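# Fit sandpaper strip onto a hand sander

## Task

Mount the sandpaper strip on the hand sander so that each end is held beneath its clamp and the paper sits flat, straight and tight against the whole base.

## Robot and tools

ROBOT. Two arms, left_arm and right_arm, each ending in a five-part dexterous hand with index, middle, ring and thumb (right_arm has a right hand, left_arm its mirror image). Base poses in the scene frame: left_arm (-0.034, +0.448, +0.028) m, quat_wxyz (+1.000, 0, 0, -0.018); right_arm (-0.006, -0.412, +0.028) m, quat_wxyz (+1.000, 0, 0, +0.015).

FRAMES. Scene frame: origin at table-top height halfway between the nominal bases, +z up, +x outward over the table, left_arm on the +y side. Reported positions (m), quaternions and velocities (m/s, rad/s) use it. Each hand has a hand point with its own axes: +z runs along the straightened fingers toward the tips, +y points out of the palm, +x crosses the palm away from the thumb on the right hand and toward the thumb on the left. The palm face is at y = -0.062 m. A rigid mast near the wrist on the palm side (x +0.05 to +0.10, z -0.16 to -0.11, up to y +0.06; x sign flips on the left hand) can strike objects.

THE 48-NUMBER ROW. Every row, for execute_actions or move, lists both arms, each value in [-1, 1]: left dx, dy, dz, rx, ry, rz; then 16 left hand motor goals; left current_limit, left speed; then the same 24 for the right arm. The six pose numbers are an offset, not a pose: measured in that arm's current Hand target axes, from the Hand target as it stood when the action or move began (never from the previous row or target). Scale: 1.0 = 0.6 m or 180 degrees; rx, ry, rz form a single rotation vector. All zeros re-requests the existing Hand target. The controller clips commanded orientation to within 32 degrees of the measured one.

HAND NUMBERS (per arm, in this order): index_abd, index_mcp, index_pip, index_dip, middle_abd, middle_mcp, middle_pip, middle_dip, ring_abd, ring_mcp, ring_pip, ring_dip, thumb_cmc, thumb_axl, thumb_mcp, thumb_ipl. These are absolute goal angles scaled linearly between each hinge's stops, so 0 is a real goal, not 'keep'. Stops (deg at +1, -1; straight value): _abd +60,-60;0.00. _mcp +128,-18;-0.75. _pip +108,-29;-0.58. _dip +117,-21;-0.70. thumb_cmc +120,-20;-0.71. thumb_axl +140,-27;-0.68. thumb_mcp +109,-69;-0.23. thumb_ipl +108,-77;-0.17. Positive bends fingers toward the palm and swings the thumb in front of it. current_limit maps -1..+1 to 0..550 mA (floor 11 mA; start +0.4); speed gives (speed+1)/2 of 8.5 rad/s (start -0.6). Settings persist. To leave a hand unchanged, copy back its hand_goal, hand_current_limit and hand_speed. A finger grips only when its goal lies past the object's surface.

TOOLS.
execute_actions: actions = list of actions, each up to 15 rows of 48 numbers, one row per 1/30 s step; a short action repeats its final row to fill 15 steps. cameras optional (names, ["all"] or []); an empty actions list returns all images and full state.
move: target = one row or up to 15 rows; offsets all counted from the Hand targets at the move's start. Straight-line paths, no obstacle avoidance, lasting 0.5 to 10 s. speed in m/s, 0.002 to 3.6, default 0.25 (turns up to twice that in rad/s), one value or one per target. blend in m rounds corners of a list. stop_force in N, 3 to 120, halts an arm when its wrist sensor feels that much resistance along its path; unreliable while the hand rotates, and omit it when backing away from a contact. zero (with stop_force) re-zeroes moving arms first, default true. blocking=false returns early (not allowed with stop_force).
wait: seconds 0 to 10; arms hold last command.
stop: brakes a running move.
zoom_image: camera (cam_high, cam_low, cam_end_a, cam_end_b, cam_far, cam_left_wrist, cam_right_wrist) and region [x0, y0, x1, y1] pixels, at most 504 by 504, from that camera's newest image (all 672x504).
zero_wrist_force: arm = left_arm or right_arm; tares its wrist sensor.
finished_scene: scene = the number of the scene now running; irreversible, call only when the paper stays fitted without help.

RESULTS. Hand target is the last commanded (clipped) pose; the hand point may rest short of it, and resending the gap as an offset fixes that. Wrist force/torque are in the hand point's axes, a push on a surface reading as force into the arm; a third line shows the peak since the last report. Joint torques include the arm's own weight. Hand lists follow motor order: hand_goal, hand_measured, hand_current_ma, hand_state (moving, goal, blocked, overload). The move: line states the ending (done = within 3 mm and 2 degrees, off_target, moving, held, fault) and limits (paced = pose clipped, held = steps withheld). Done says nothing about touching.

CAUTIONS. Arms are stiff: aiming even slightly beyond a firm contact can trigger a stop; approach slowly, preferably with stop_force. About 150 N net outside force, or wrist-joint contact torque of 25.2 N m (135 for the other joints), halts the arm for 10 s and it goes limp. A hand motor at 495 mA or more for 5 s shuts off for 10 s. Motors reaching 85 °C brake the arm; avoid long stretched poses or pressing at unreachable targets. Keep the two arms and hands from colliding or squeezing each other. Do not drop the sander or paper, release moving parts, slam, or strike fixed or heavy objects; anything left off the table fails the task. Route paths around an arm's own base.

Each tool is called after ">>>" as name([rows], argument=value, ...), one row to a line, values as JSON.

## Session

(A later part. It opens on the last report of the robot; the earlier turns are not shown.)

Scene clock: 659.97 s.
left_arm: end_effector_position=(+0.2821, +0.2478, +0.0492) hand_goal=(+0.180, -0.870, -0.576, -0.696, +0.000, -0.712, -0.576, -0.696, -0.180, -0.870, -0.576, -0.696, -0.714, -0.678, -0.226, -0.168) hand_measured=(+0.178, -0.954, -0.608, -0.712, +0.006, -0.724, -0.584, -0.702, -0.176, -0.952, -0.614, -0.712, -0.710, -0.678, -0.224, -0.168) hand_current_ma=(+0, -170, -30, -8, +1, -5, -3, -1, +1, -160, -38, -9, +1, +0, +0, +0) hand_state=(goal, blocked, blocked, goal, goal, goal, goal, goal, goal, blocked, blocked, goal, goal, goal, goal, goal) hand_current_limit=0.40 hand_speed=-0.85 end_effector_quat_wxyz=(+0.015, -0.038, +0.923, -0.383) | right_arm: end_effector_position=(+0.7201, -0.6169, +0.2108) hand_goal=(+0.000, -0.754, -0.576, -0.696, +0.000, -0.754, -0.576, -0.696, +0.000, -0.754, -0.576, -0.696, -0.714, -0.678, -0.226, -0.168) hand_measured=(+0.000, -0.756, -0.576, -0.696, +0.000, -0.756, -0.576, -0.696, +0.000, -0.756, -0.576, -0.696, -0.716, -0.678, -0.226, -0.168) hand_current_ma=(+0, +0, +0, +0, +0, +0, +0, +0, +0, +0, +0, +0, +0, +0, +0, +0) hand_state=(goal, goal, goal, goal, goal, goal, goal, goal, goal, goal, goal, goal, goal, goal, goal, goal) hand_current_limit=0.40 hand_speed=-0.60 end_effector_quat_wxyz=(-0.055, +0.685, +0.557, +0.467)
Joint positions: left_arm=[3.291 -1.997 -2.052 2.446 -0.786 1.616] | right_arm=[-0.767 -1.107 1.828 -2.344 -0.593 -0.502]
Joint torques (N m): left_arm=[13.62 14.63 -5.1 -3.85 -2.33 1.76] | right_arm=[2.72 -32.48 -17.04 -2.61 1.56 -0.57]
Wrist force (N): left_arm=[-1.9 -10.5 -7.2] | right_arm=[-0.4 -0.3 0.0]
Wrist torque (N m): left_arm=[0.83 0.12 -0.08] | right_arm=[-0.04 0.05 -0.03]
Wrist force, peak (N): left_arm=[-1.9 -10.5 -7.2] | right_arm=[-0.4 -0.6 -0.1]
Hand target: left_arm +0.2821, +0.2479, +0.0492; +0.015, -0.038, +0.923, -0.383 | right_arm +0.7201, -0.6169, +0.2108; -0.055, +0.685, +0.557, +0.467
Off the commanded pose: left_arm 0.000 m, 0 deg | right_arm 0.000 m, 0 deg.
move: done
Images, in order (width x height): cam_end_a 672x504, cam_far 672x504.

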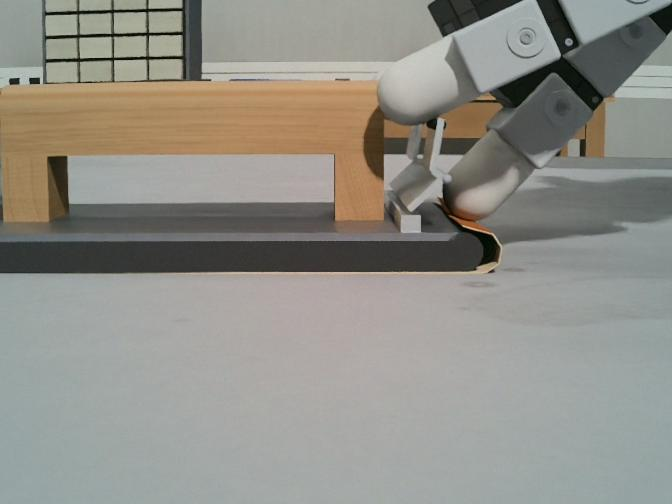

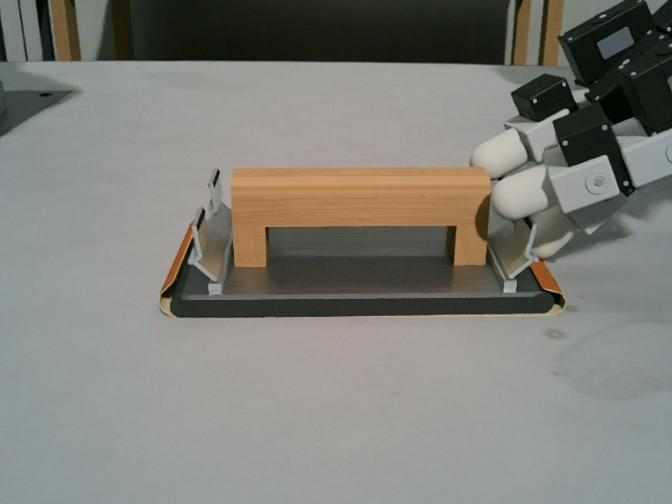

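>>> move(target=[0,0.0,0,0,0,0,0.18,-0.78,-0.53,-0.67,0,-0.712,-0.576,-0.696,-0.18,-0.78,-0.53,-0.67,-0.714,-0.678,-0.226,-0.168,0.4,-0.93,0,0,0,0,0,0,0,-0.754,-0.576,-0.696,0,-0.754,-0.576,-0.696,0,-0.754,-0.576,-0.696,-0.714,-0.678,-0.226,-0.168,0.4,-0.6], speed=0.02, cameras=["cam_end_a","cam_far"])

>>> zoom_image(camera="cam_far", region=[480, 120, 672, 312])

>>> zoom_image(camera="cam_end_a", region=[370, 60, 590, 280])

Scene clock: 669.43 s.
left_arm: end_effector_position=(+0.2821, +0.2479, +0.0492) hand_goal=(+0.180, -0.780, -0.530, -0.670, +0.000, -0.712, -0.576, -0.696, -0.180, -0.780, -0.530, -0.670, -0.714, -0.678, -0.226, -0.168) hand_measured=(+0.178, -0.954, -0.608, -0.710, +0.006, -0.724, -0.584, -0.702, -0.176, -0.950, -0.614, -0.710, -0.710, -0.678, -0.224, -0.168) hand_current_ma=(+0, -385, -133, -41, +1, -5, -3, -1, +1, -385, -150, -41, +1, +0, +0, +0) hand_state=(goal, blocked, blocked, blocked, goal, goal, goal, goal, goal, blocked, blocked, blocked, goal, goal, goal, goal) hand_current_limit=0.40 hand_speed=-0.93 end_effector_quat_wxyz=(+0.015, -0.038, +0.923, -0.383) | right_arm: end_effector_position=(+0.7201, -0.6169, +0.2108) hand_goal=(+0.000, -0.754, -0.576, -0.696, +0.000, -0.754, -0.576, -0.696, +0.000, -0.754, -0.576, -0.696, -0.714, -0.678, -0.226, -0.168) hand_measured=(+0.000, -0.756, -0.576, -0.696, +0.000, -0.756, -0.576, -0.696, +0.000, -0.756, -0.576, -0.696, -0.716, -0.678, -0.226, -0.168) hand_current_ma=(+0, +0, +0, +0, +0, +0, +0, +0, +0, +0, +0, +0, +0, +0, +0, +0) hand_state=(goal, goal, goal, goal, goal, goal, goal, goal, goal, goal, goal, goal, goal, goal, goal, goal) hand_current_limit=0.40 hand_speed=-0.60 end_effector_quat_wxyz=(-0.055, +0.685, +0.557, +0.467)
Joint positions: left_arm=[3.291 -1.997 -2.052 2.446 -0.786 1.617] | right_arm=[-0.767 -1.107 1.828 -2.344 -0.593 -0.502]
Joint torques (N m): left_arm=[13.18 13.72 -3.6 -3.37 -2.07 1.91] | right_arm=[2.95 -32.68 -16.73 -2.76 1.62 -0.17]
Wrist force (N): left_arm=[-2.0 -10.8 -8.1] | right_arm=[-0.3 -0.1 -0.1]
Wrist torque (N m): left_arm=[0.99 0.08 -0.07] | right_arm=[0.00 0.04 -0.02]
Wrist force, peak (N): left_arm=[-2.2 -11.5 -8.5] | right_arm=[-0.4 -0.5 0.1]
Hand target: left_arm +0.2821, +0.2479, +0.0492; +0.015, -0.038, +0.923, -0.383 | right_arm +0.7201, -0.6169, +0.2108; -0.055, +0.685, +0.557, +0.467
Off the commanded pose: left_arm 0.000 m, 0 deg | right_arm 0.000 m, 0 deg.
move: done
Images, in order (width x height): cam_end_a 672x504, cam_far 672x504.

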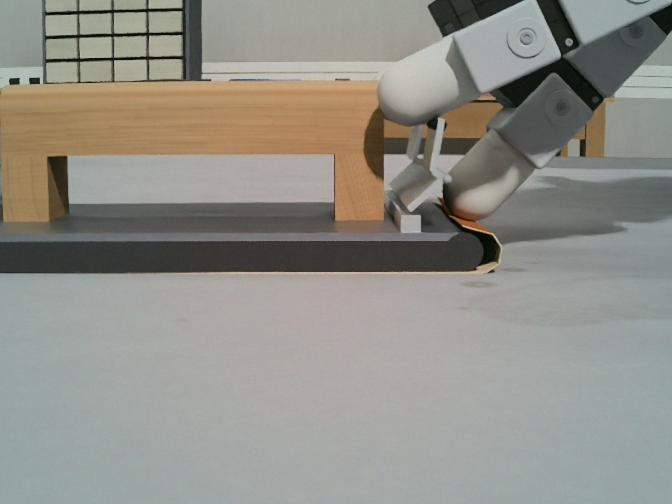

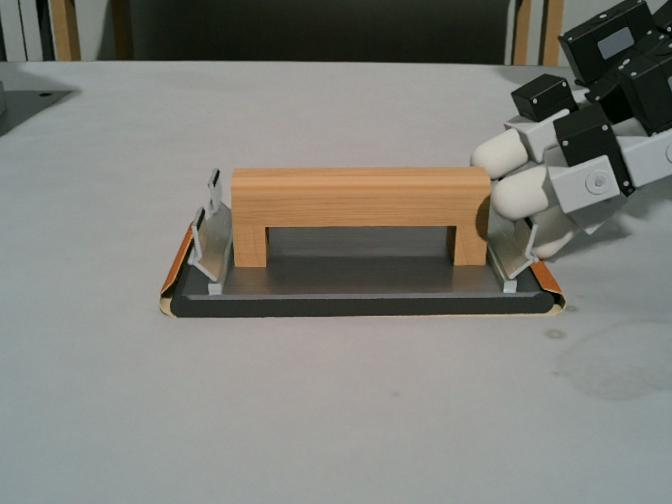

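Scaled by 2.625 from the camera's 672x504 image, which has a finer 960x720 frame.

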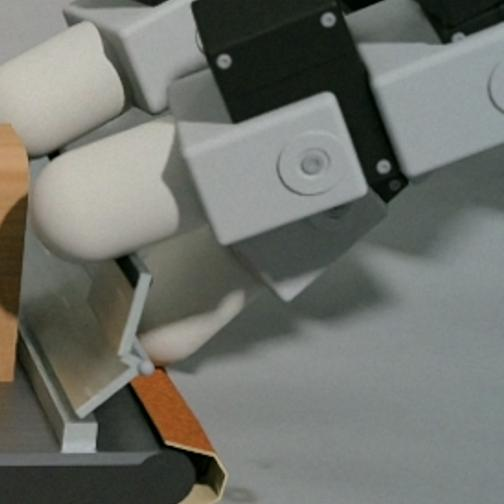

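Scaled by 2.291 from the camera's 672x504 image, which has a finer 960x720 frame.

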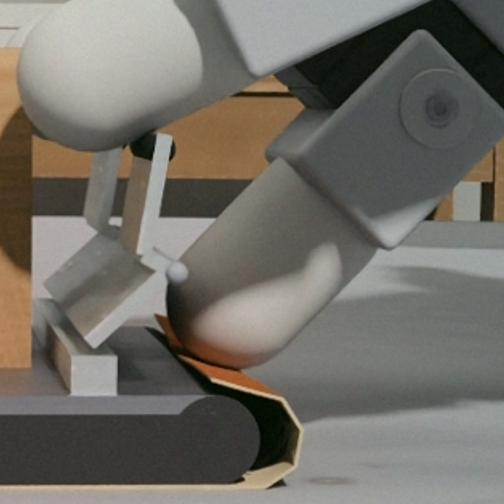

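>>> move(target=[0,0.0067,0,0,0,0,0.18,-0.78,-0.53,-0.67,0,-0.735,-0.576,-0.696,-0.18,-0.78,-0.53,-0.67,-0.714,-0.678,-0.226,-0.168,0.4,-0.93,0,0,0,0,0,0,0,-0.754,-0.576,-0.696,0,-0.754,-0.576,-0.696,0,-0.754,-0.576,-0.696,-0.714,-0.678,-0.226,-0.168,0.4,-0.6], speed=0.02, cameras=["cam_end_a","cam_far"])

>>> zoom_image(camera="cam_far", region=[480, 120, 672, 312])

>>> zoom_image(camera="cam_end_a", region=[370, 60, 590, 280])

Scene clock: 680.77 s.
left_arm: end_effector_position=(+0.2819, +0.2506, +0.0464) hand_goal=(+0.180, -0.780, -0.530, -0.670, +0.000, -0.736, -0.576, -0.696, -0.180, -0.780, -0.530, -0.670, -0.714, -0.678, -0.226, -0.168) hand_measured=(+0.178, -0.844, -0.560, -0.684, +0.006, -0.744, -0.584, -0.700, -0.178, -0.840, -0.564, -0.684, -0.710, -0.678, -0.224, -0.168) hand_current_ma=(+0, -103, -26, -7, +1, -3, -2, -1, +0, -95, -34, -7, +1, +0, +0, +0) hand_state=(goal, blocked, blocked, goal, goal, goal, goal, goal, goal, blocked, blocked, goal, goal, goal, goal, goal) hand_current_limit=0.40 hand_speed=-0.93 end_effector_quat_wxyz=(+0.015, -0.038, +0.923, -0.383) | right_arm: end_effector_position=(+0.7201, -0.6169, +0.2108) hand_goal=(+0.000, -0.754, -0.576, -0.696, +0.000, -0.754, -0.576, -0.696, +0.000, -0.754, -0.576, -0.696, -0.714, -0.678, -0.226, -0.168) hand_measured=(+0.000, -0.756, -0.576, -0.696, +0.000, -0.756, -0.576, -0.696, +0.000, -0.756, -0.576, -0.696, -0.716, -0.678, -0.226, -0.168) hand_current_ma=(+0, +0, +0, +0, +0, +0, +0, +0, +0, +0, +0, +0, +0, +0, +0, +0) hand_state=(goal, goal, goal, goal, goal, goal, goal, goal, goal, goal, goal, goal, goal, goal, goal, goal) hand_current_limit=0.40 hand_speed=-0.60 end_effector_quat_wxyz=(-0.055, +0.685, +0.557, +0.467)
Joint positions: left_arm=[3.3 -2.003 -2.057 2.448 -0.786 1.629] | right_arm=[-0.767 -1.107 1.828 -2.344 -0.593 -0.502]
Joint torques (N m): left_arm=[11.52 12.12 -4.9 0.01 1.23 1.92] | right_arm=[4.06 -32.46 -17.18 -2.54 1.48 -0.53]
Wrist force (N): left_arm=[-2.2 -9.8 -9.5] | right_arm=[-0.4 -0.1 0.0]
Wrist torque (N m): left_arm=[0.96 0.00 -0.13] | right_arm=[-0.02 0.05 -0.04]
Wrist force, peak (N): left_arm=[-2.2 -12.9 -13.7] | right_arm=[-0.5 -0.3 0.1]
Hand target: left_arm +0.2819, +0.2507, +0.0464; +0.015, -0.038, +0.923, -0.383 | right_arm +0.7201, -0.6169, +0.2108; -0.055, +0.685, +0.557, +0.467
Off the commanded pose: left_arm 0.000 m, 0 deg | right_arm 0.000 m, 0 deg.
move: done
Images, in order (width x height): cam_end_a 672x504, cam_far 672x504.

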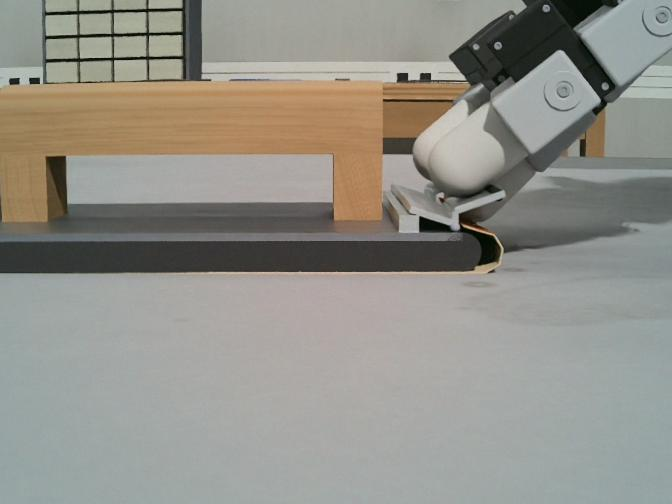

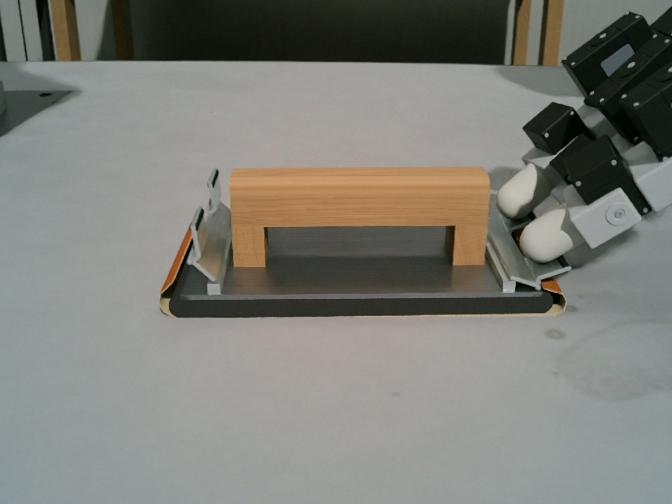

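Scaled by 2.625 from the camera's 672x504 image, which has a finer 960x720 frame.

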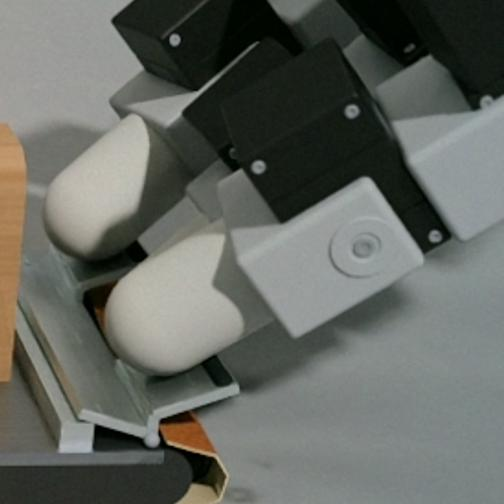

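Scaled by 2.291 from the camera's 672x504 image, which has a finer 960x720 frame.

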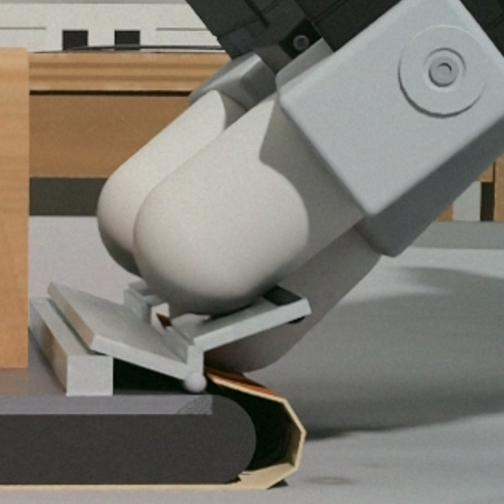

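>>> move(target=[0,0.0,-0.05,0,0,0,0.18,-0.84,-0.56,-0.684,0,-0.735,-0.576,-0.696,-0.18,-0.84,-0.56,-0.684,-0.714,-0.678,-0.226,-0.168,0.4,-0.8,0,0,0,0,0,0,0,-0.754,-0.576,-0.696,0,-0.754,-0.576,-0.696,0,-0.754,-0.576,-0.696,-0.714,-0.678,-0.226,-0.168,0.4,-0.6], speed=0.05, cameras=["cam_end_a","cam_far","cam_left_wrist"])

>>> zoom_image(camera="cam_far", region=[470, 160, 620, 330])

>>> zoom_image(camera="cam_end_a", region=[370, 160, 530, 290])

>>> zoom_image(camera="cam_left_wrist", region=[320, 40, 480, 200])

Scene clock: 690.40 s.
left_arm: end_effector_position=(+0.2802, +0.2718, +0.0675) hand_goal=(+0.180, -0.840, -0.560, -0.684, +0.000, -0.736, -0.576, -0.696, -0.180, -0.840, -0.560, -0.684, -0.714, -0.678, -0.226, -0.168) hand_measured=(+0.178, -0.834, -0.560, -0.686, +0.002, -0.732, -0.576, -0.698, -0.178, -0.834, -0.560, -0.686, -0.710, -0.678, -0.224, -0.168) hand_current_ma=(+0, +2, +0, +0, +0, +1, +0, +0, +0, +2, +0, +0, +1, +0, +0, +0) hand_state=(goal, goal, goal, goal, goal, goal, goal, goal, goal, goal, goal, goal, goal, goal, goal, goal) hand_current_limit=0.40 hand_speed=-0.80 end_effector_quat_wxyz=(+0.015, -0.038, +0.923, -0.383) | right_arm: end_effector_position=(+0.7201, -0.6169, +0.2108) hand_goal=(+0.000, -0.754, -0.576, -0.696, +0.000, -0.754, -0.576, -0.696, +0.000, -0.754, -0.576, -0.696, -0.714, -0.678, -0.226, -0.168) hand_measured=(+0.000, -0.756, -0.576, -0.696, +0.000, -0.756, -0.576, -0.696, +0.000, -0.756, -0.576, -0.696, -0.716, -0.678, -0.226, -0.168) hand_current_ma=(+0, +0, +0, +0, +0, +0, +0, +0, +0, +0, +0, +0, +0, +0, +0, +0) hand_state=(goal, goal, goal, goal, goal, goal, goal, goal, goal, goal, goal, goal, goal, goal, goal, goal) hand_current_limit=0.40 hand_speed=-0.60 end_effector_quat_wxyz=(-0.055, +0.685, +0.557, +0.467)
Joint positions: left_arm=[3.368 -1.96 -2.071 2.352 -0.791 1.724] | right_arm=[-0.767 -1.107 1.828 -2.344 -0.593 -0.502]
Joint torques (N m): left_arm=[13.53 43.29 -2.09 -4.07 0.06 1.51] | right_arm=[4.35 -32.26 -17.1 -2.85 1.37 -0.55]
Wrist force (N): left_arm=[-1.4 -2.3 -4.4] | right_arm=[-0.4 -0.1 0.1]
Wrist torque (N m): left_arm=[0.00 0.21 -0.23] | right_arm=[-0.02 0.04 -0.03]
Wrist force, peak (N): left_arm=[-2.1 -10.1 -10.0] | right_arm=[-0.7 -0.1 0.2]
Hand target: left_arm +0.2802, +0.2718, +0.0676; +0.015, -0.038, +0.923, -0.383 | right_arm +0.7201, -0.6169, +0.2108; -0.055, +0.685, +0.557, +0.467
Off the commanded pose: left_arm 0.000 m, 0 deg | right_arm 0.000 m, 0 deg.
move: done
Images, in order (width x height): cam_end_a 672x504, cam_far 672x504, cam_left_wrist 672x504.

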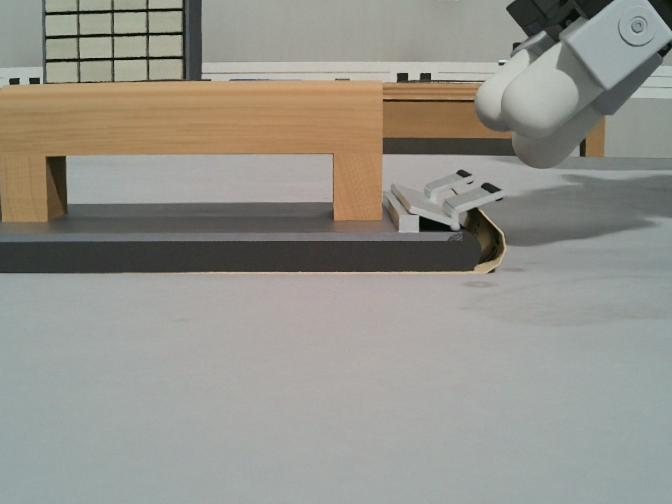

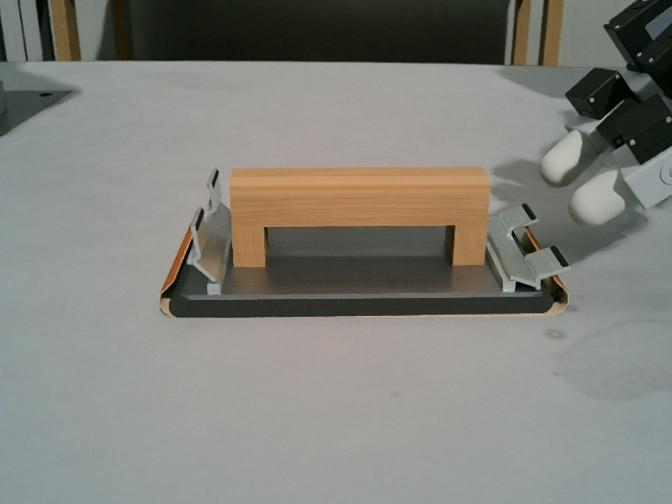

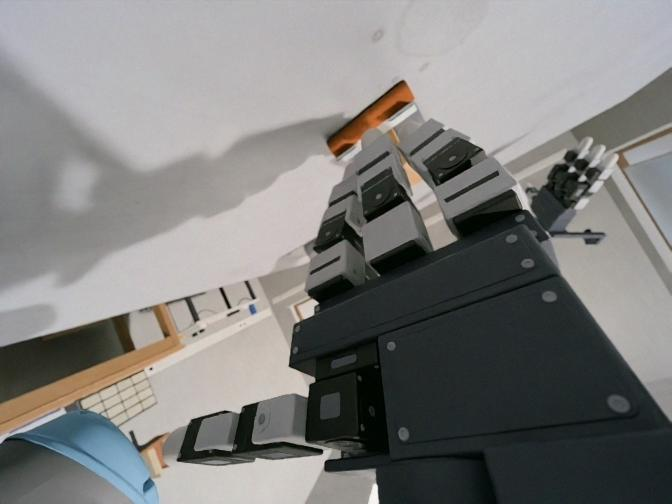

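Scaled by 2.965 from the camera's 672x504 image, which has a finer 960x720 frame.

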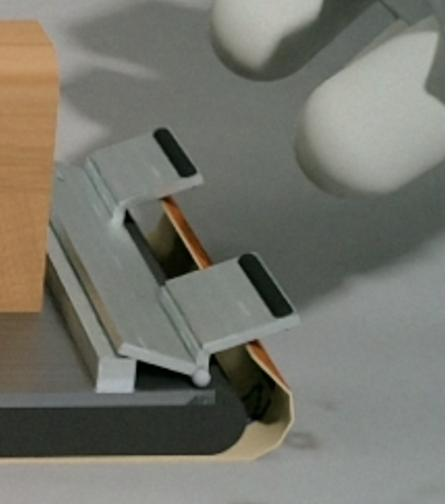

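Scaled by 3.150 from the camera's 672x504 image, which has a finer 960x720 frame.

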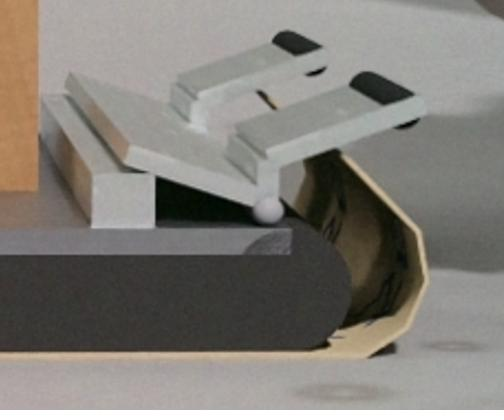

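Scaled by 3.150 from the camera's 672x504 image, which has a finer 960x720 frame.

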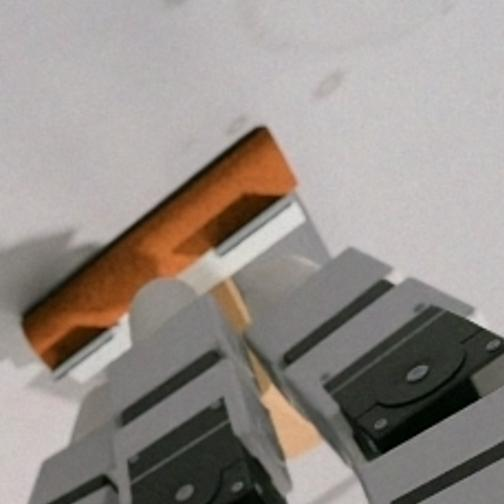

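>>> move([
  [-0.0015,0.02875,0.0417,0,0,0,0.18,-0.753,-0.576,-0.696,0,-0.99,-0.576,-0.696,-0.18,-0.753,-0.576,-0.696,-0.714,-0.678,-0.226,-0.168,0.7,-0.8,0,0,0,0,0,0,0,-0.754,-0.576,-0.696,0,-0.754,-0.576,-0.696,0,-0.754,-0.576,-0.696,-0.714,-0.678,-0.226,-0.168,0.4,-0.6],
  [-0.0015,0.01756,0.0529,0,0,0,0.18,-0.753,-0.576,-0.696,0,-0.99,-0.576,-0.696,-0.18,-0.753,-0.576,-0.696,-0.714,-0.678,-0.226,-0.168,0.7,-0.8,0,0,0,0,0,0,0,-0.754,-0.576,-0.696,0,-0.754,-0.576,-0.696,0,-0.754,-0.576,-0.696,-0.714,-0.678,-0.226,-0.168,0.4,-0.6],
], speed=0.04, cameras=["cam_end_a","cam_far"])

>>> zoom_image(camera="cam_far", region=[480, 120, 672, 312])

>>> zoom_image(camera="cam_end_a", region=[370, 90, 590, 310])

Scene clock: 741.13 s.
left_arm: end_effector_position=(+0.2823, +0.2570, +0.0377) hand_goal=(+0.180, -0.754, -0.576, -0.696, +0.000, -0.990, -0.576, -0.696, -0.180, -0.754, -0.576, -0.696, -0.714, -0.678, -0.226, -0.168) hand_measured=(+0.178, -0.744, -0.574, -0.694, +0.002, -0.970, -0.576, -0.698, -0.180, -0.744, -0.570, -0.694, -0.710, -0.678, -0.224, -0.168) hand_current_ma=(+0, +4, +0, +0, +0, +14, +0, +0, +0, +5, +2, +0, +1, +0, +0, +0) hand_state=(goal, goal, goal, goal, goal, goal, goal, goal, goal, goal, goal, goal, goal, goal, goal, goal) hand_current_limit=0.70 hand_speed=-0.80 end_effector_quat_wxyz=(+0.015, -0.038, +0.923, -0.383) | right_arm: end_effector_position=(+0.7201, -0.6169, +0.2108) hand_goal=(+0.000, -0.754, -0.576, -0.696, +0.000, -0.754, -0.576, -0.696, +0.000, -0.754, -0.576, -0.696, -0.714, -0.678, -0.226, -0.168) hand_measured=(+0.000, -0.756, -0.576, -0.696, +0.000, -0.756, -0.576, -0.696, +0.000, -0.756, -0.576, -0.696, -0.716, -0.678, -0.226, -0.168) hand_current_ma=(+0, +0, +0, +0, +0, +0, +0, +0, +0, +0, +0, +0, +0, +0, +0, +0) hand_state=(goal, goal, goal, goal, goal, goal, goal, goal, goal, goal, goal, goal, goal, goal, goal, goal) hand_current_limit=0.40 hand_speed=-0.60 end_effector_quat_wxyz=(-0.055, +0.685, +0.557, +0.467)
Joint positions: left_arm=[3.32 -2.024 -2.066 2.458 -0.787 1.657] | right_arm=[-0.767 -1.107 1.828 -2.344 -0.593 -0.502]
Joint torques (N m): left_arm=[-9.55 44.73 21.22 -0.47 3.07 -1.56] | right_arm=[3.51 -32.34 -17.11 -2.84 1.47 -0.59]
Wrist force (N): left_arm=[-1.1 -2.7 -9.3] | right_arm=[-0.5 0.0 -0.1]
Wrist torque (N m): left_arm=[0.31 0.16 -0.11] | right_arm=[0.00 0.06 -0.04]
Wrist force, peak (N): left_arm=[-1.4 -2.6 -9.3] | right_arm=[-0.6 0.1 0.3]
Hand target: left_arm +0.2823, +0.2570, +0.0377; +0.015, -0.038, +0.923, -0.383 | right_arm +0.7201, -0.6169, +0.2108; -0.055, +0.685, +0.557, +0.467
Off the commanded pose: left_arm 0.000 m, 0 deg | right_arm 0.000 m, 0 deg.
move: done
Images, in order (width x height): cam_end_a 672x504, cam_far 672x504.

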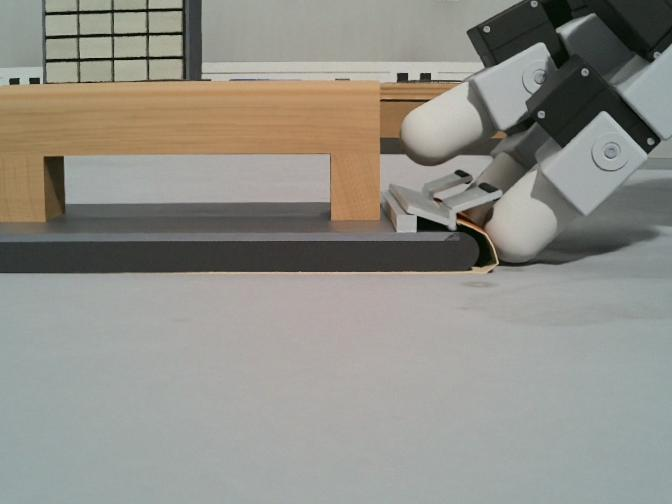

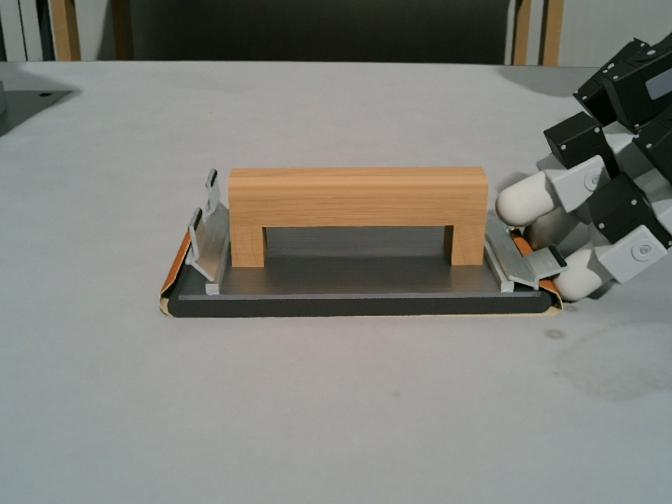

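Scaled by 2.625 from the camera's 672x504 image, which has a finer 960x720 frame.

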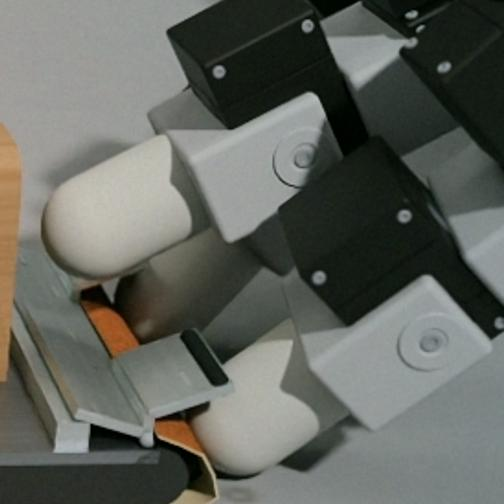

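Scaled by 2.291 from the camera's 672x504 image, which has a finer 960x720 frame.

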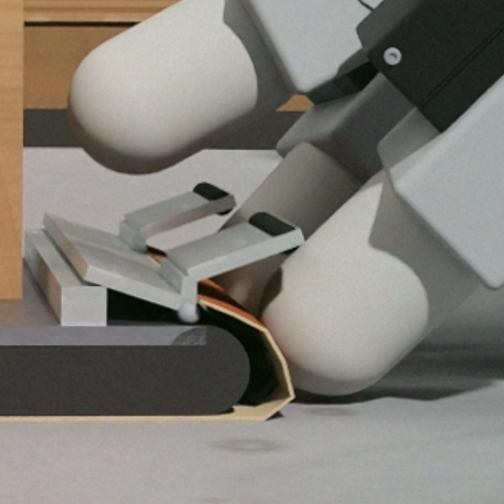

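>>> move([
  [0,-0.0166,-0.0117,0,0,0,0.18,-0.753,-0.576,-0.696,0,-0.99,-0.576,-0.696,-0.18,-0.753,-0.576,-0.696,-0.714,-0.678,-0.226,-0.168,0.7,-0.8,0,0,0,0,0,0,0,-0.754,-0.576,-0.696,0,-0.754,-0.576,-0.696,0,-0.754,-0.576,-0.696,-0.714,-0.678,-0.226,-0.168,0.4,-0.6],
], speed=0.03, cameras=["cam_end_a","cam_far"])

>>> zoom_image(camera="cam_far", region=[480, 120, 672, 312])

>>> zoom_image(camera="cam_end_a", region=[370, 90, 590, 310])

Scene clock: 747.73 s.
left_arm: end_effector_position=(+0.2824, +0.2549, +0.0496) hand_goal=(+0.180, -0.754, -0.576, -0.696, +0.000, -0.990, -0.576, -0.696, -0.180, -0.754, -0.576, -0.696, -0.714, -0.678, -0.226, -0.168) hand_measured=(+0.178, -0.726, -0.564, -0.692, +0.002, -0.970, -0.576, -0.698, -0.180, -0.728, -0.562, -0.692, -0.710, -0.678, -0.224, -0.168) hand_current_ma=(+0, +25, +5, +1, +0, +14, +0, +0, +0, +23, +7, +1, +1, +0, +0, +0) hand_state=(goal, blocked, goal, goal, goal, goal, goal, goal, goal, blocked, goal, goal, goal, goal, goal, goal) hand_current_limit=0.70 hand_speed=-0.80 end_effector_quat_wxyz=(+0.015, -0.038, +0.923, -0.383) | right_arm: end_effector_position=(+0.7201, -0.6169, +0.2108) hand_goal=(+0.000, -0.754, -0.576, -0.696, +0.000, -0.754, -0.576, -0.696, +0.000, -0.754, -0.576, -0.696, -0.714, -0.678, -0.226, -0.168) hand_measured=(+0.000, -0.756, -0.576, -0.696, +0.000, -0.756, -0.576, -0.696, +0.000, -0.756, -0.576, -0.696, -0.716, -0.678, -0.226, -0.168) hand_current_ma=(+0, +0, +0, +0, +0, +0, +0, +0, +0, +0, +0, +0, +0, +0, +0, +0) hand_state=(goal, goal, goal, goal, goal, goal, goal, goal, goal, goal, goal, goal, goal, goal, goal, goal) hand_current_limit=0.40 hand_speed=-0.60 end_effector_quat_wxyz=(-0.055, +0.685, +0.557, +0.467)
Joint positions: left_arm=[3.313 -1.998 -2.058 2.431 -0.787 1.648] | right_arm=[-0.767 -1.107 1.828 -2.344 -0.593 -0.502]
Joint torques (N m): left_arm=[-9.81 44.63 21.32 -4.45 3.67 -1.43] | right_arm=[3.97 -31.05 -16.96 -2.63 1.48 -0.37]
Wrist force (N): left_arm=[-1.4 -0.3 -3.8] | right_arm=[-0.2 0.0 -0.1]
Wrist torque (N m): left_arm=[-0.22 0.23 -0.18] | right_arm=[0.00 0.03 -0.02]
Wrist force, peak (N): left_arm=[-1.3 -2.4 -9.7] | right_arm=[-0.7 -0.2 -0.1]
Hand target: left_arm +0.2824, +0.2549, +0.0497; +0.015, -0.038, +0.923, -0.383 | right_arm +0.7201, -0.6169, +0.2108; -0.055, +0.685, +0.557, +0.467
Off the commanded pose: left_arm 0.000 m, 0 deg | right_arm 0.000 m, 0 deg.
move: done
Images, in order (width x height): cam_end_a 672x504, cam_far 672x504.

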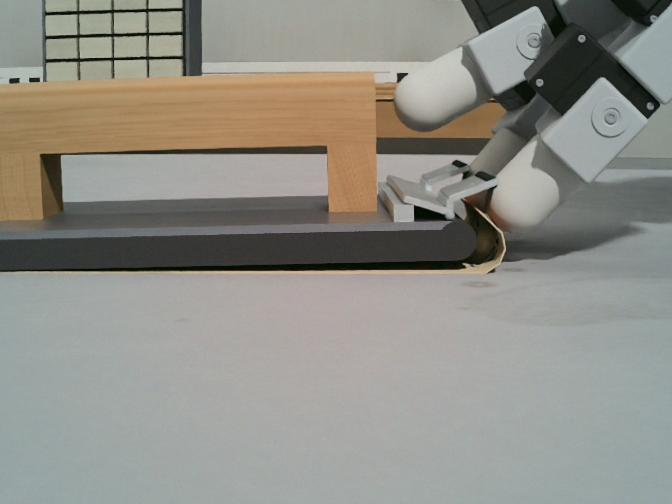

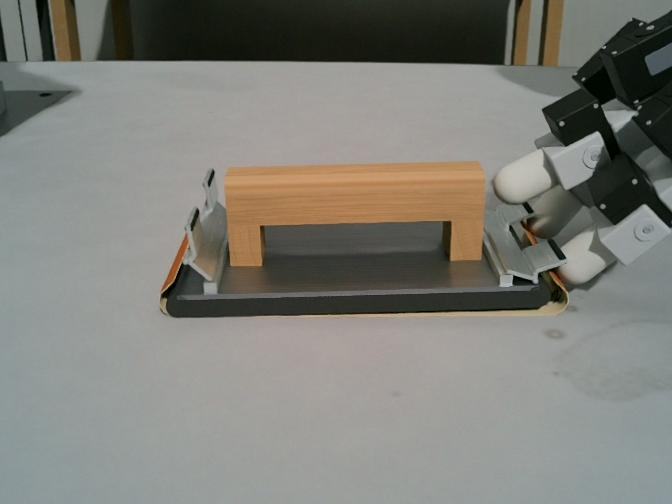

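Scaled by 2.625 from the camera's 672x504 image, which has a finer 960x720 frame.

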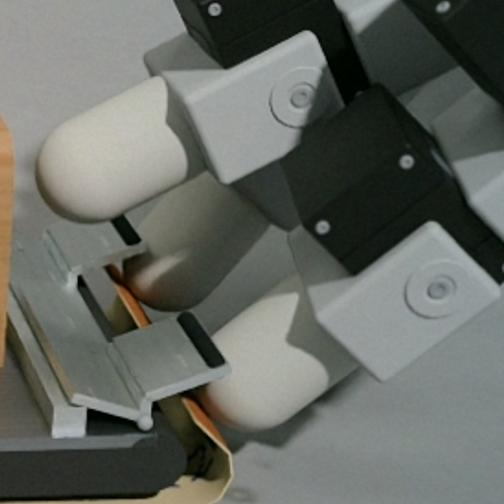

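Scaled by 2.291 from the camera's 672x504 image, which has a finer 960x720 frame.

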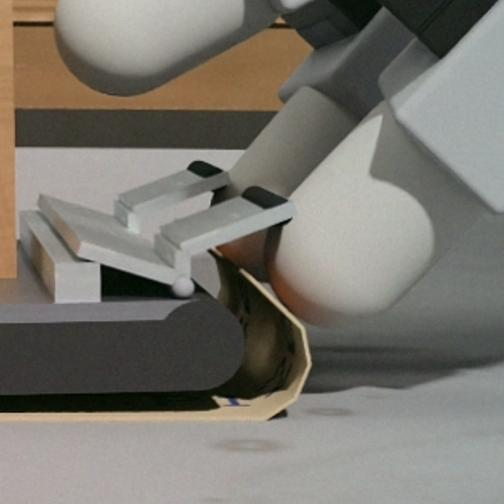

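>>> move(target=[0,0.0278,0.0005,0,0,0,0.18,-0.753,-0.576,-0.696,0,-0.99,-0.576,-0.696,-0.18,-0.753,-0.576,-0.696,-0.714,-0.678,-0.226,-0.168,0.7,-0.8,0.7935,-0.7783,0.2587,0.2036,-0.2374,-0.0841,0,0.068,-0.576,-0.696,0,-0.754,-0.576,-0.696,0,-0.754,-0.576,-0.696,-0.714,-0.678,-0.226,-0.168,0.4,-0.6], speed=0.2, cameras=["cam_end_a","cam_far","cam_high","cam_right_wrist","cam_low"])

Scene clock: 779.30 s.
left_arm: end_effector_position=(+0.2815, +0.2664, +0.0377) hand_goal=(+0.180, -0.754, -0.576, -0.696, +0.000, -0.990, -0.576, -0.696, -0.180, -0.754, -0.576, -0.696, -0.714, -0.678, -0.226, -0.168) hand_measured=(+0.178, -0.756, -0.580, -0.698, +0.002, -0.970, -0.576, -0.698, -0.180, -0.736, -0.568, -0.694, -0.710, -0.678, -0.224, -0.168) hand_current_ma=(+0, +0, -1, +0, +0, +14, +0, +0, +0, +12, +2, +0, +1, +0, +0, +0) hand_state=(goal, goal, goal, goal, goal, goal, goal, goal, goal, goal, goal, goal, goal, goal, goal, goal) hand_current_limit=0.70 hand_speed=-0.80 end_effector_quat_wxyz=(+0.015, -0.038, +0.923, -0.383) | right_arm: end_effector_position=(+0.4036, -0.0111, +0.2501) hand_goal=(+0.000, +0.068, -0.576, -0.696, +0.000, -0.754, -0.576, -0.696, +0.000, -0.754, -0.576, -0.696, -0.714, -0.678, -0.226, -0.168) hand_measured=(+0.000, +0.048, -0.576, -0.696, +0.000, -0.756, -0.576, -0.696, +0.000, -0.756, -0.576, -0.696, -0.716, -0.678, -0.224, -0.168) hand_current_ma=(+0, -11, +0, +0, +0, +0, +0, +0, +0, +0, +0, +0, +0, +0, +0, +0) hand_state=(goal, goal, goal, goal, goal, goal, goal, goal, goal, goal, goal, goal, goal, goal, goal, goal) hand_current_limit=0.40 hand_speed=-0.60 end_effector_quat_wxyz=(+0.000, +0.678, +0.735, +0.000)
Joint positions: left_arm=[3.35 -2.025 -2.077 2.44 -0.789 1.699] | right_arm=[0.626 -1.473 1.821 -1.918 -1.571 0.575]
Joint torques (N m): left_arm=[12.28 16.72 -4.28 -0.82 0.28 1.82] | right_arm=[9.54 -13.91 -29.22 -1.45 -1.68 1.81]
Wrist force (N): left_arm=[-1.4 -2.7 -5.1] | right_arm=[-0.4 0.1 1.1]
Wrist torque (N m): left_arm=[0.11 0.22 -0.22] | right_arm=[-0.05 0.07 -0.10]
Wrist force, peak (N): left_arm=[-1.5 -3.1 -5.4] | right_arm=[-1.2 0.3 1.2]
Hand target: left_arm +0.2815, +0.2664, +0.0377; +0.015, -0.038, +0.923, -0.383 | right_arm +0.4036, -0.0110, +0.2501; +0.000, +0.678, +0.735, -0.001
Off the commanded pose: left_arm 0.000 m, 0 deg | right_arm 0.000 m, 0 deg.
move: done
Images, in order (width x height): cam_high 672x504, cam_low 672x504, cam_end_a 672x504, cam_far 672x504, cam_right_wrist 672x504.

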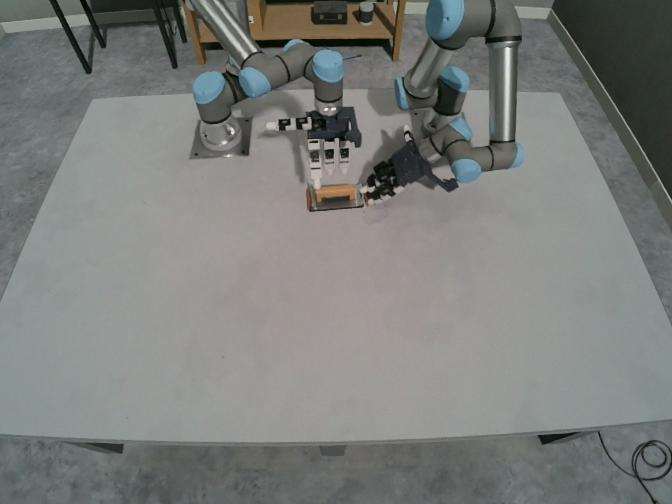

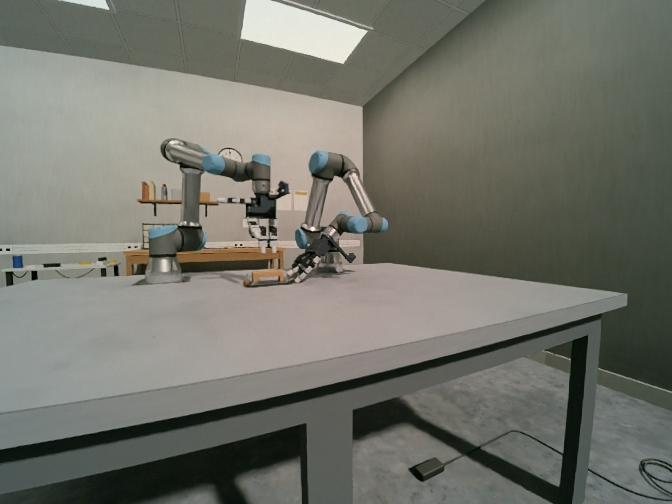

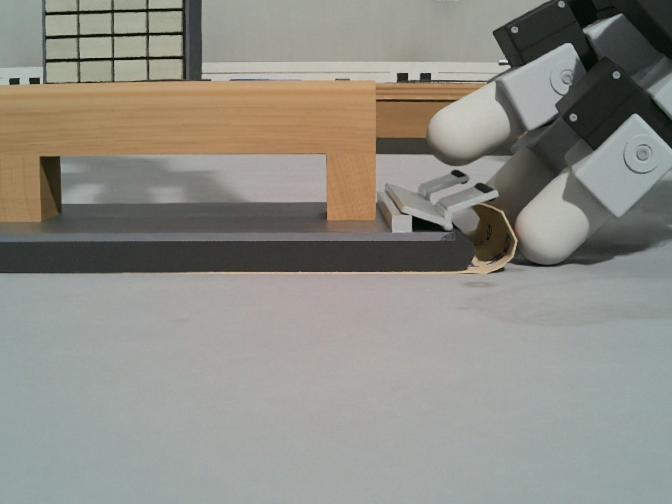

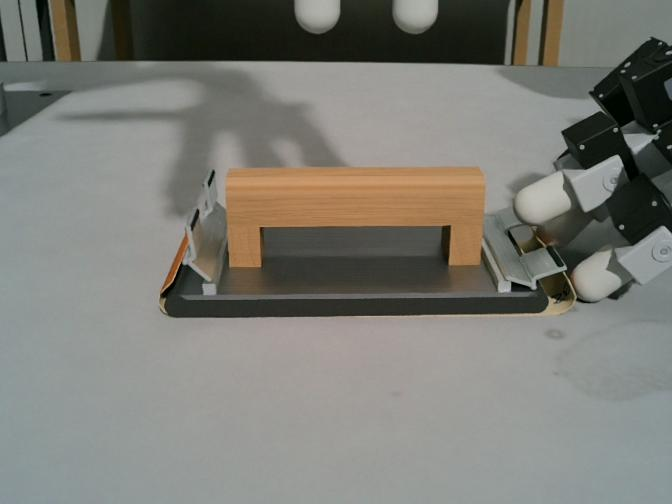

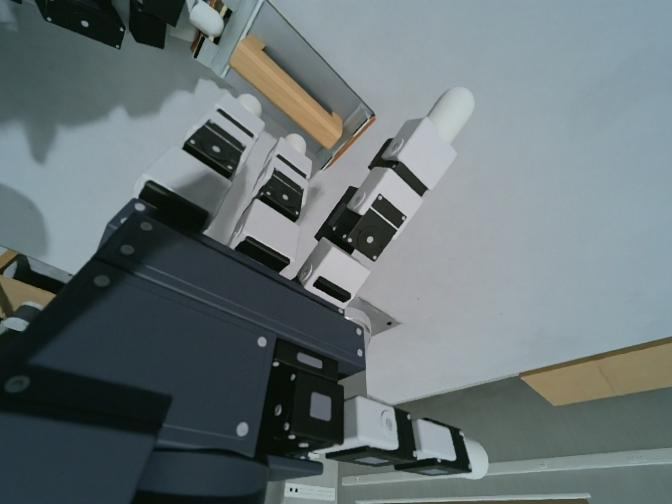

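>>> zoom_image(camera="cam_high", region=[295, 130, 405, 220])

>>> zoom_image(camera="cam_right_wrist", region=[180, 0, 400, 180])

Scaled by 4.582 from the camera's 672x504 image, which has a finer 960x720 frame.

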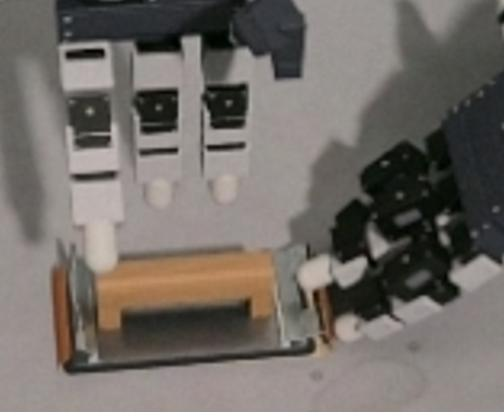

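Scaled by 2.291 from the camera's 672x504 image, which has a finer 960x720 frame.

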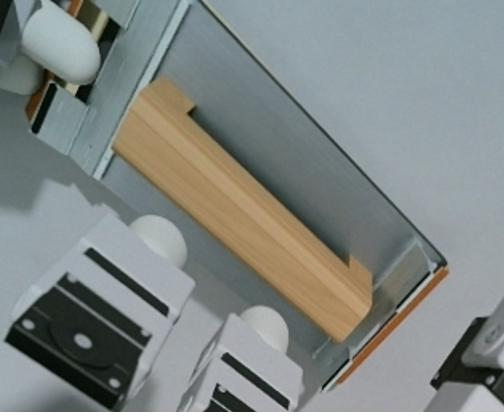

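>>> move(target=[0,0,0,0,0,0,0.18,-0.753,-0.576,-0.696,0,-0.99,-0.576,-0.696,-0.18,-0.753,-0.576,-0.696,-0.714,-0.678,-0.226,-0.168,0.7,-0.8,0,0,0.13,0,0,0,0,0.068,-0.576,-0.696,0,-0.754,-0.576,-0.696,0,-0.754,-0.576,-0.696,-0.714,-0.678,-0.226,-0.168,0.4,-0.6], speed=0.025, stop_force=12, cameras=["cam_end_a","cam_far","cam_right_wrist"])

Scene clock: 806.07 s.
left_arm: end_effector_position=(+0.2815, +0.2664, +0.0377) hand_goal=(+0.180, -0.754, -0.576, -0.696, +0.000, -0.990, -0.576, -0.696, -0.180, -0.754, -0.576, -0.696, -0.714, -0.678, -0.226, -0.168) hand_measured=(+0.178, -0.756, -0.580, -0.698, +0.002, -0.970, -0.576, -0.698, -0.180, -0.736, -0.568, -0.694, -0.710, -0.678, -0.224, -0.168) hand_current_ma=(+0, +0, -1, +0, +0, +14, +0, +0, +0, +12, +2, +0, +1, +0, +0, +0) hand_state=(goal, goal, goal, goal, goal, goal, goal, goal, goal, goal, goal, goal, goal, goal, goal, goal) hand_current_limit=0.70 hand_speed=-0.80 end_effector_quat_wxyz=(+0.015, -0.038, +0.923, -0.383) | right_arm: end_effector_position=(+0.4035, -0.0111, +0.1809) hand_goal=(+0.000, +0.068, -0.576, -0.696, +0.000, -0.754, -0.576, -0.696, +0.000, -0.754, -0.576, -0.696, -0.714, -0.678, -0.226, -0.168) hand_measured=(+0.000, +0.048, -0.576, -0.696, -0.002, -0.756, -0.578, -0.696, -0.002, -0.756, -0.578, -0.696, -0.716, -0.678, -0.224, -0.168) hand_current_ma=(+0, -11, +0, +0, +0, +0, +0, +0, +0, +0, +0, +0, +0, +0, +0, +0) hand_state=(goal, goal, goal, goal, goal, goal, goal, goal, goal, goal, goal, goal, goal, goal, goal, goal) hand_current_limit=0.40 hand_speed=-0.60 end_effector_quat_wxyz=(+0.000, +0.678, +0.735, -0.001)
Joint positions: left_arm=[3.35 -2.025 -2.077 2.44 -0.789 1.699] | right_arm=[0.626 -1.4 1.931 -2.101 -1.571 0.575]
Joint torques (N m): left_arm=[11.62 16.79 -4.54 -0.78 -0.11 1.84] | right_arm=[-6.48 -32.01 -20.51 -0.33 0.6 -0.75]
Wrist force (N): left_arm=[-1.2 -2.8 -5.0] | right_arm=[-0.3 0.2 -9.2]
Wrist torque (N m): left_arm=[0.12 0.21 -0.21] | right_arm=[0.78 0.56 -0.08]
Wrist force, peak (N): left_arm=[-1.7 -3.2 -5.8] | right_arm=[-0.8 -0.7 -29.5]
Hand target: left_arm +0.2815, +0.2664, +0.0377; +0.015, -0.038, +0.923, -0.383 | right_arm +0.4035, -0.0111, +0.1809; +0.000, +0.678, +0.735, -0.001 (not the last commanded pose)
Off the commanded pose: left_arm 0.000 m, 0 deg | right_arm 0.009 m, 0 deg.
move: contact (right_arm)
Images, in order (width x height): cam_end_a 672x504, cam_far 672x504, cam_right_wrist 672x504.

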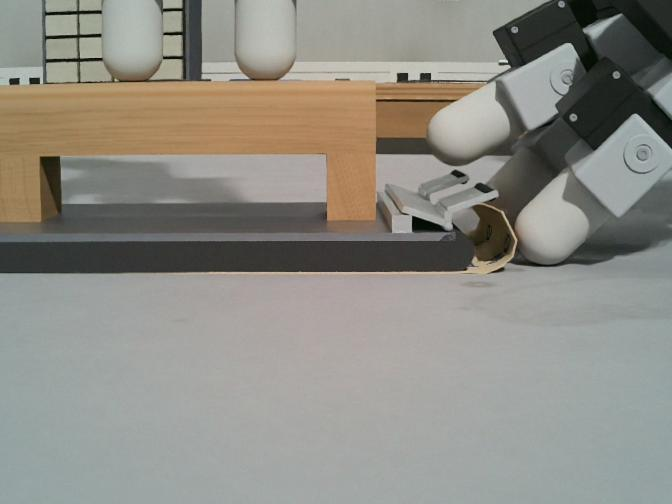

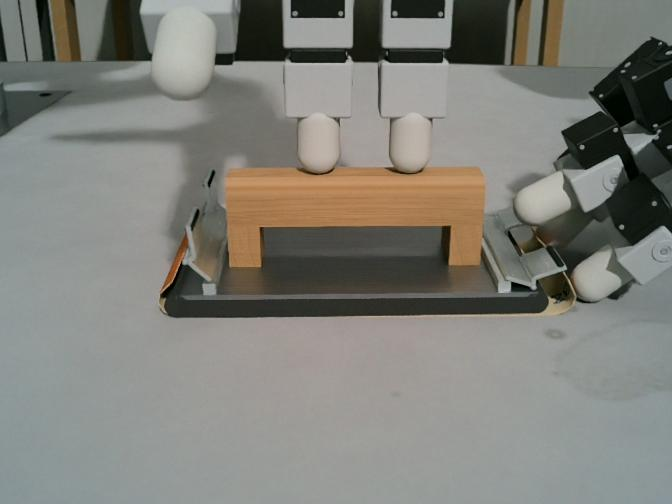

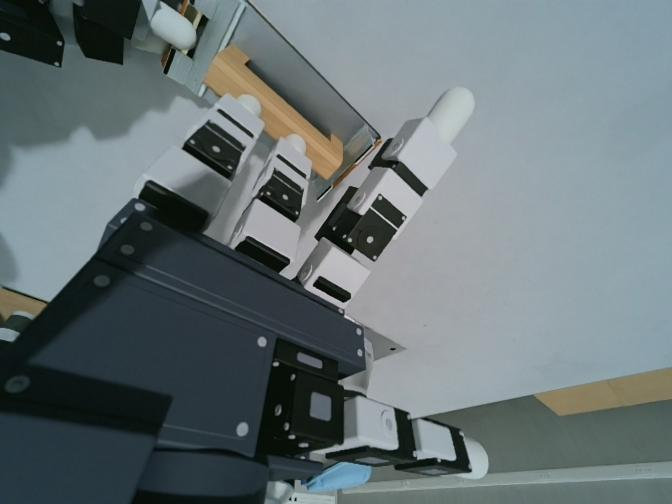

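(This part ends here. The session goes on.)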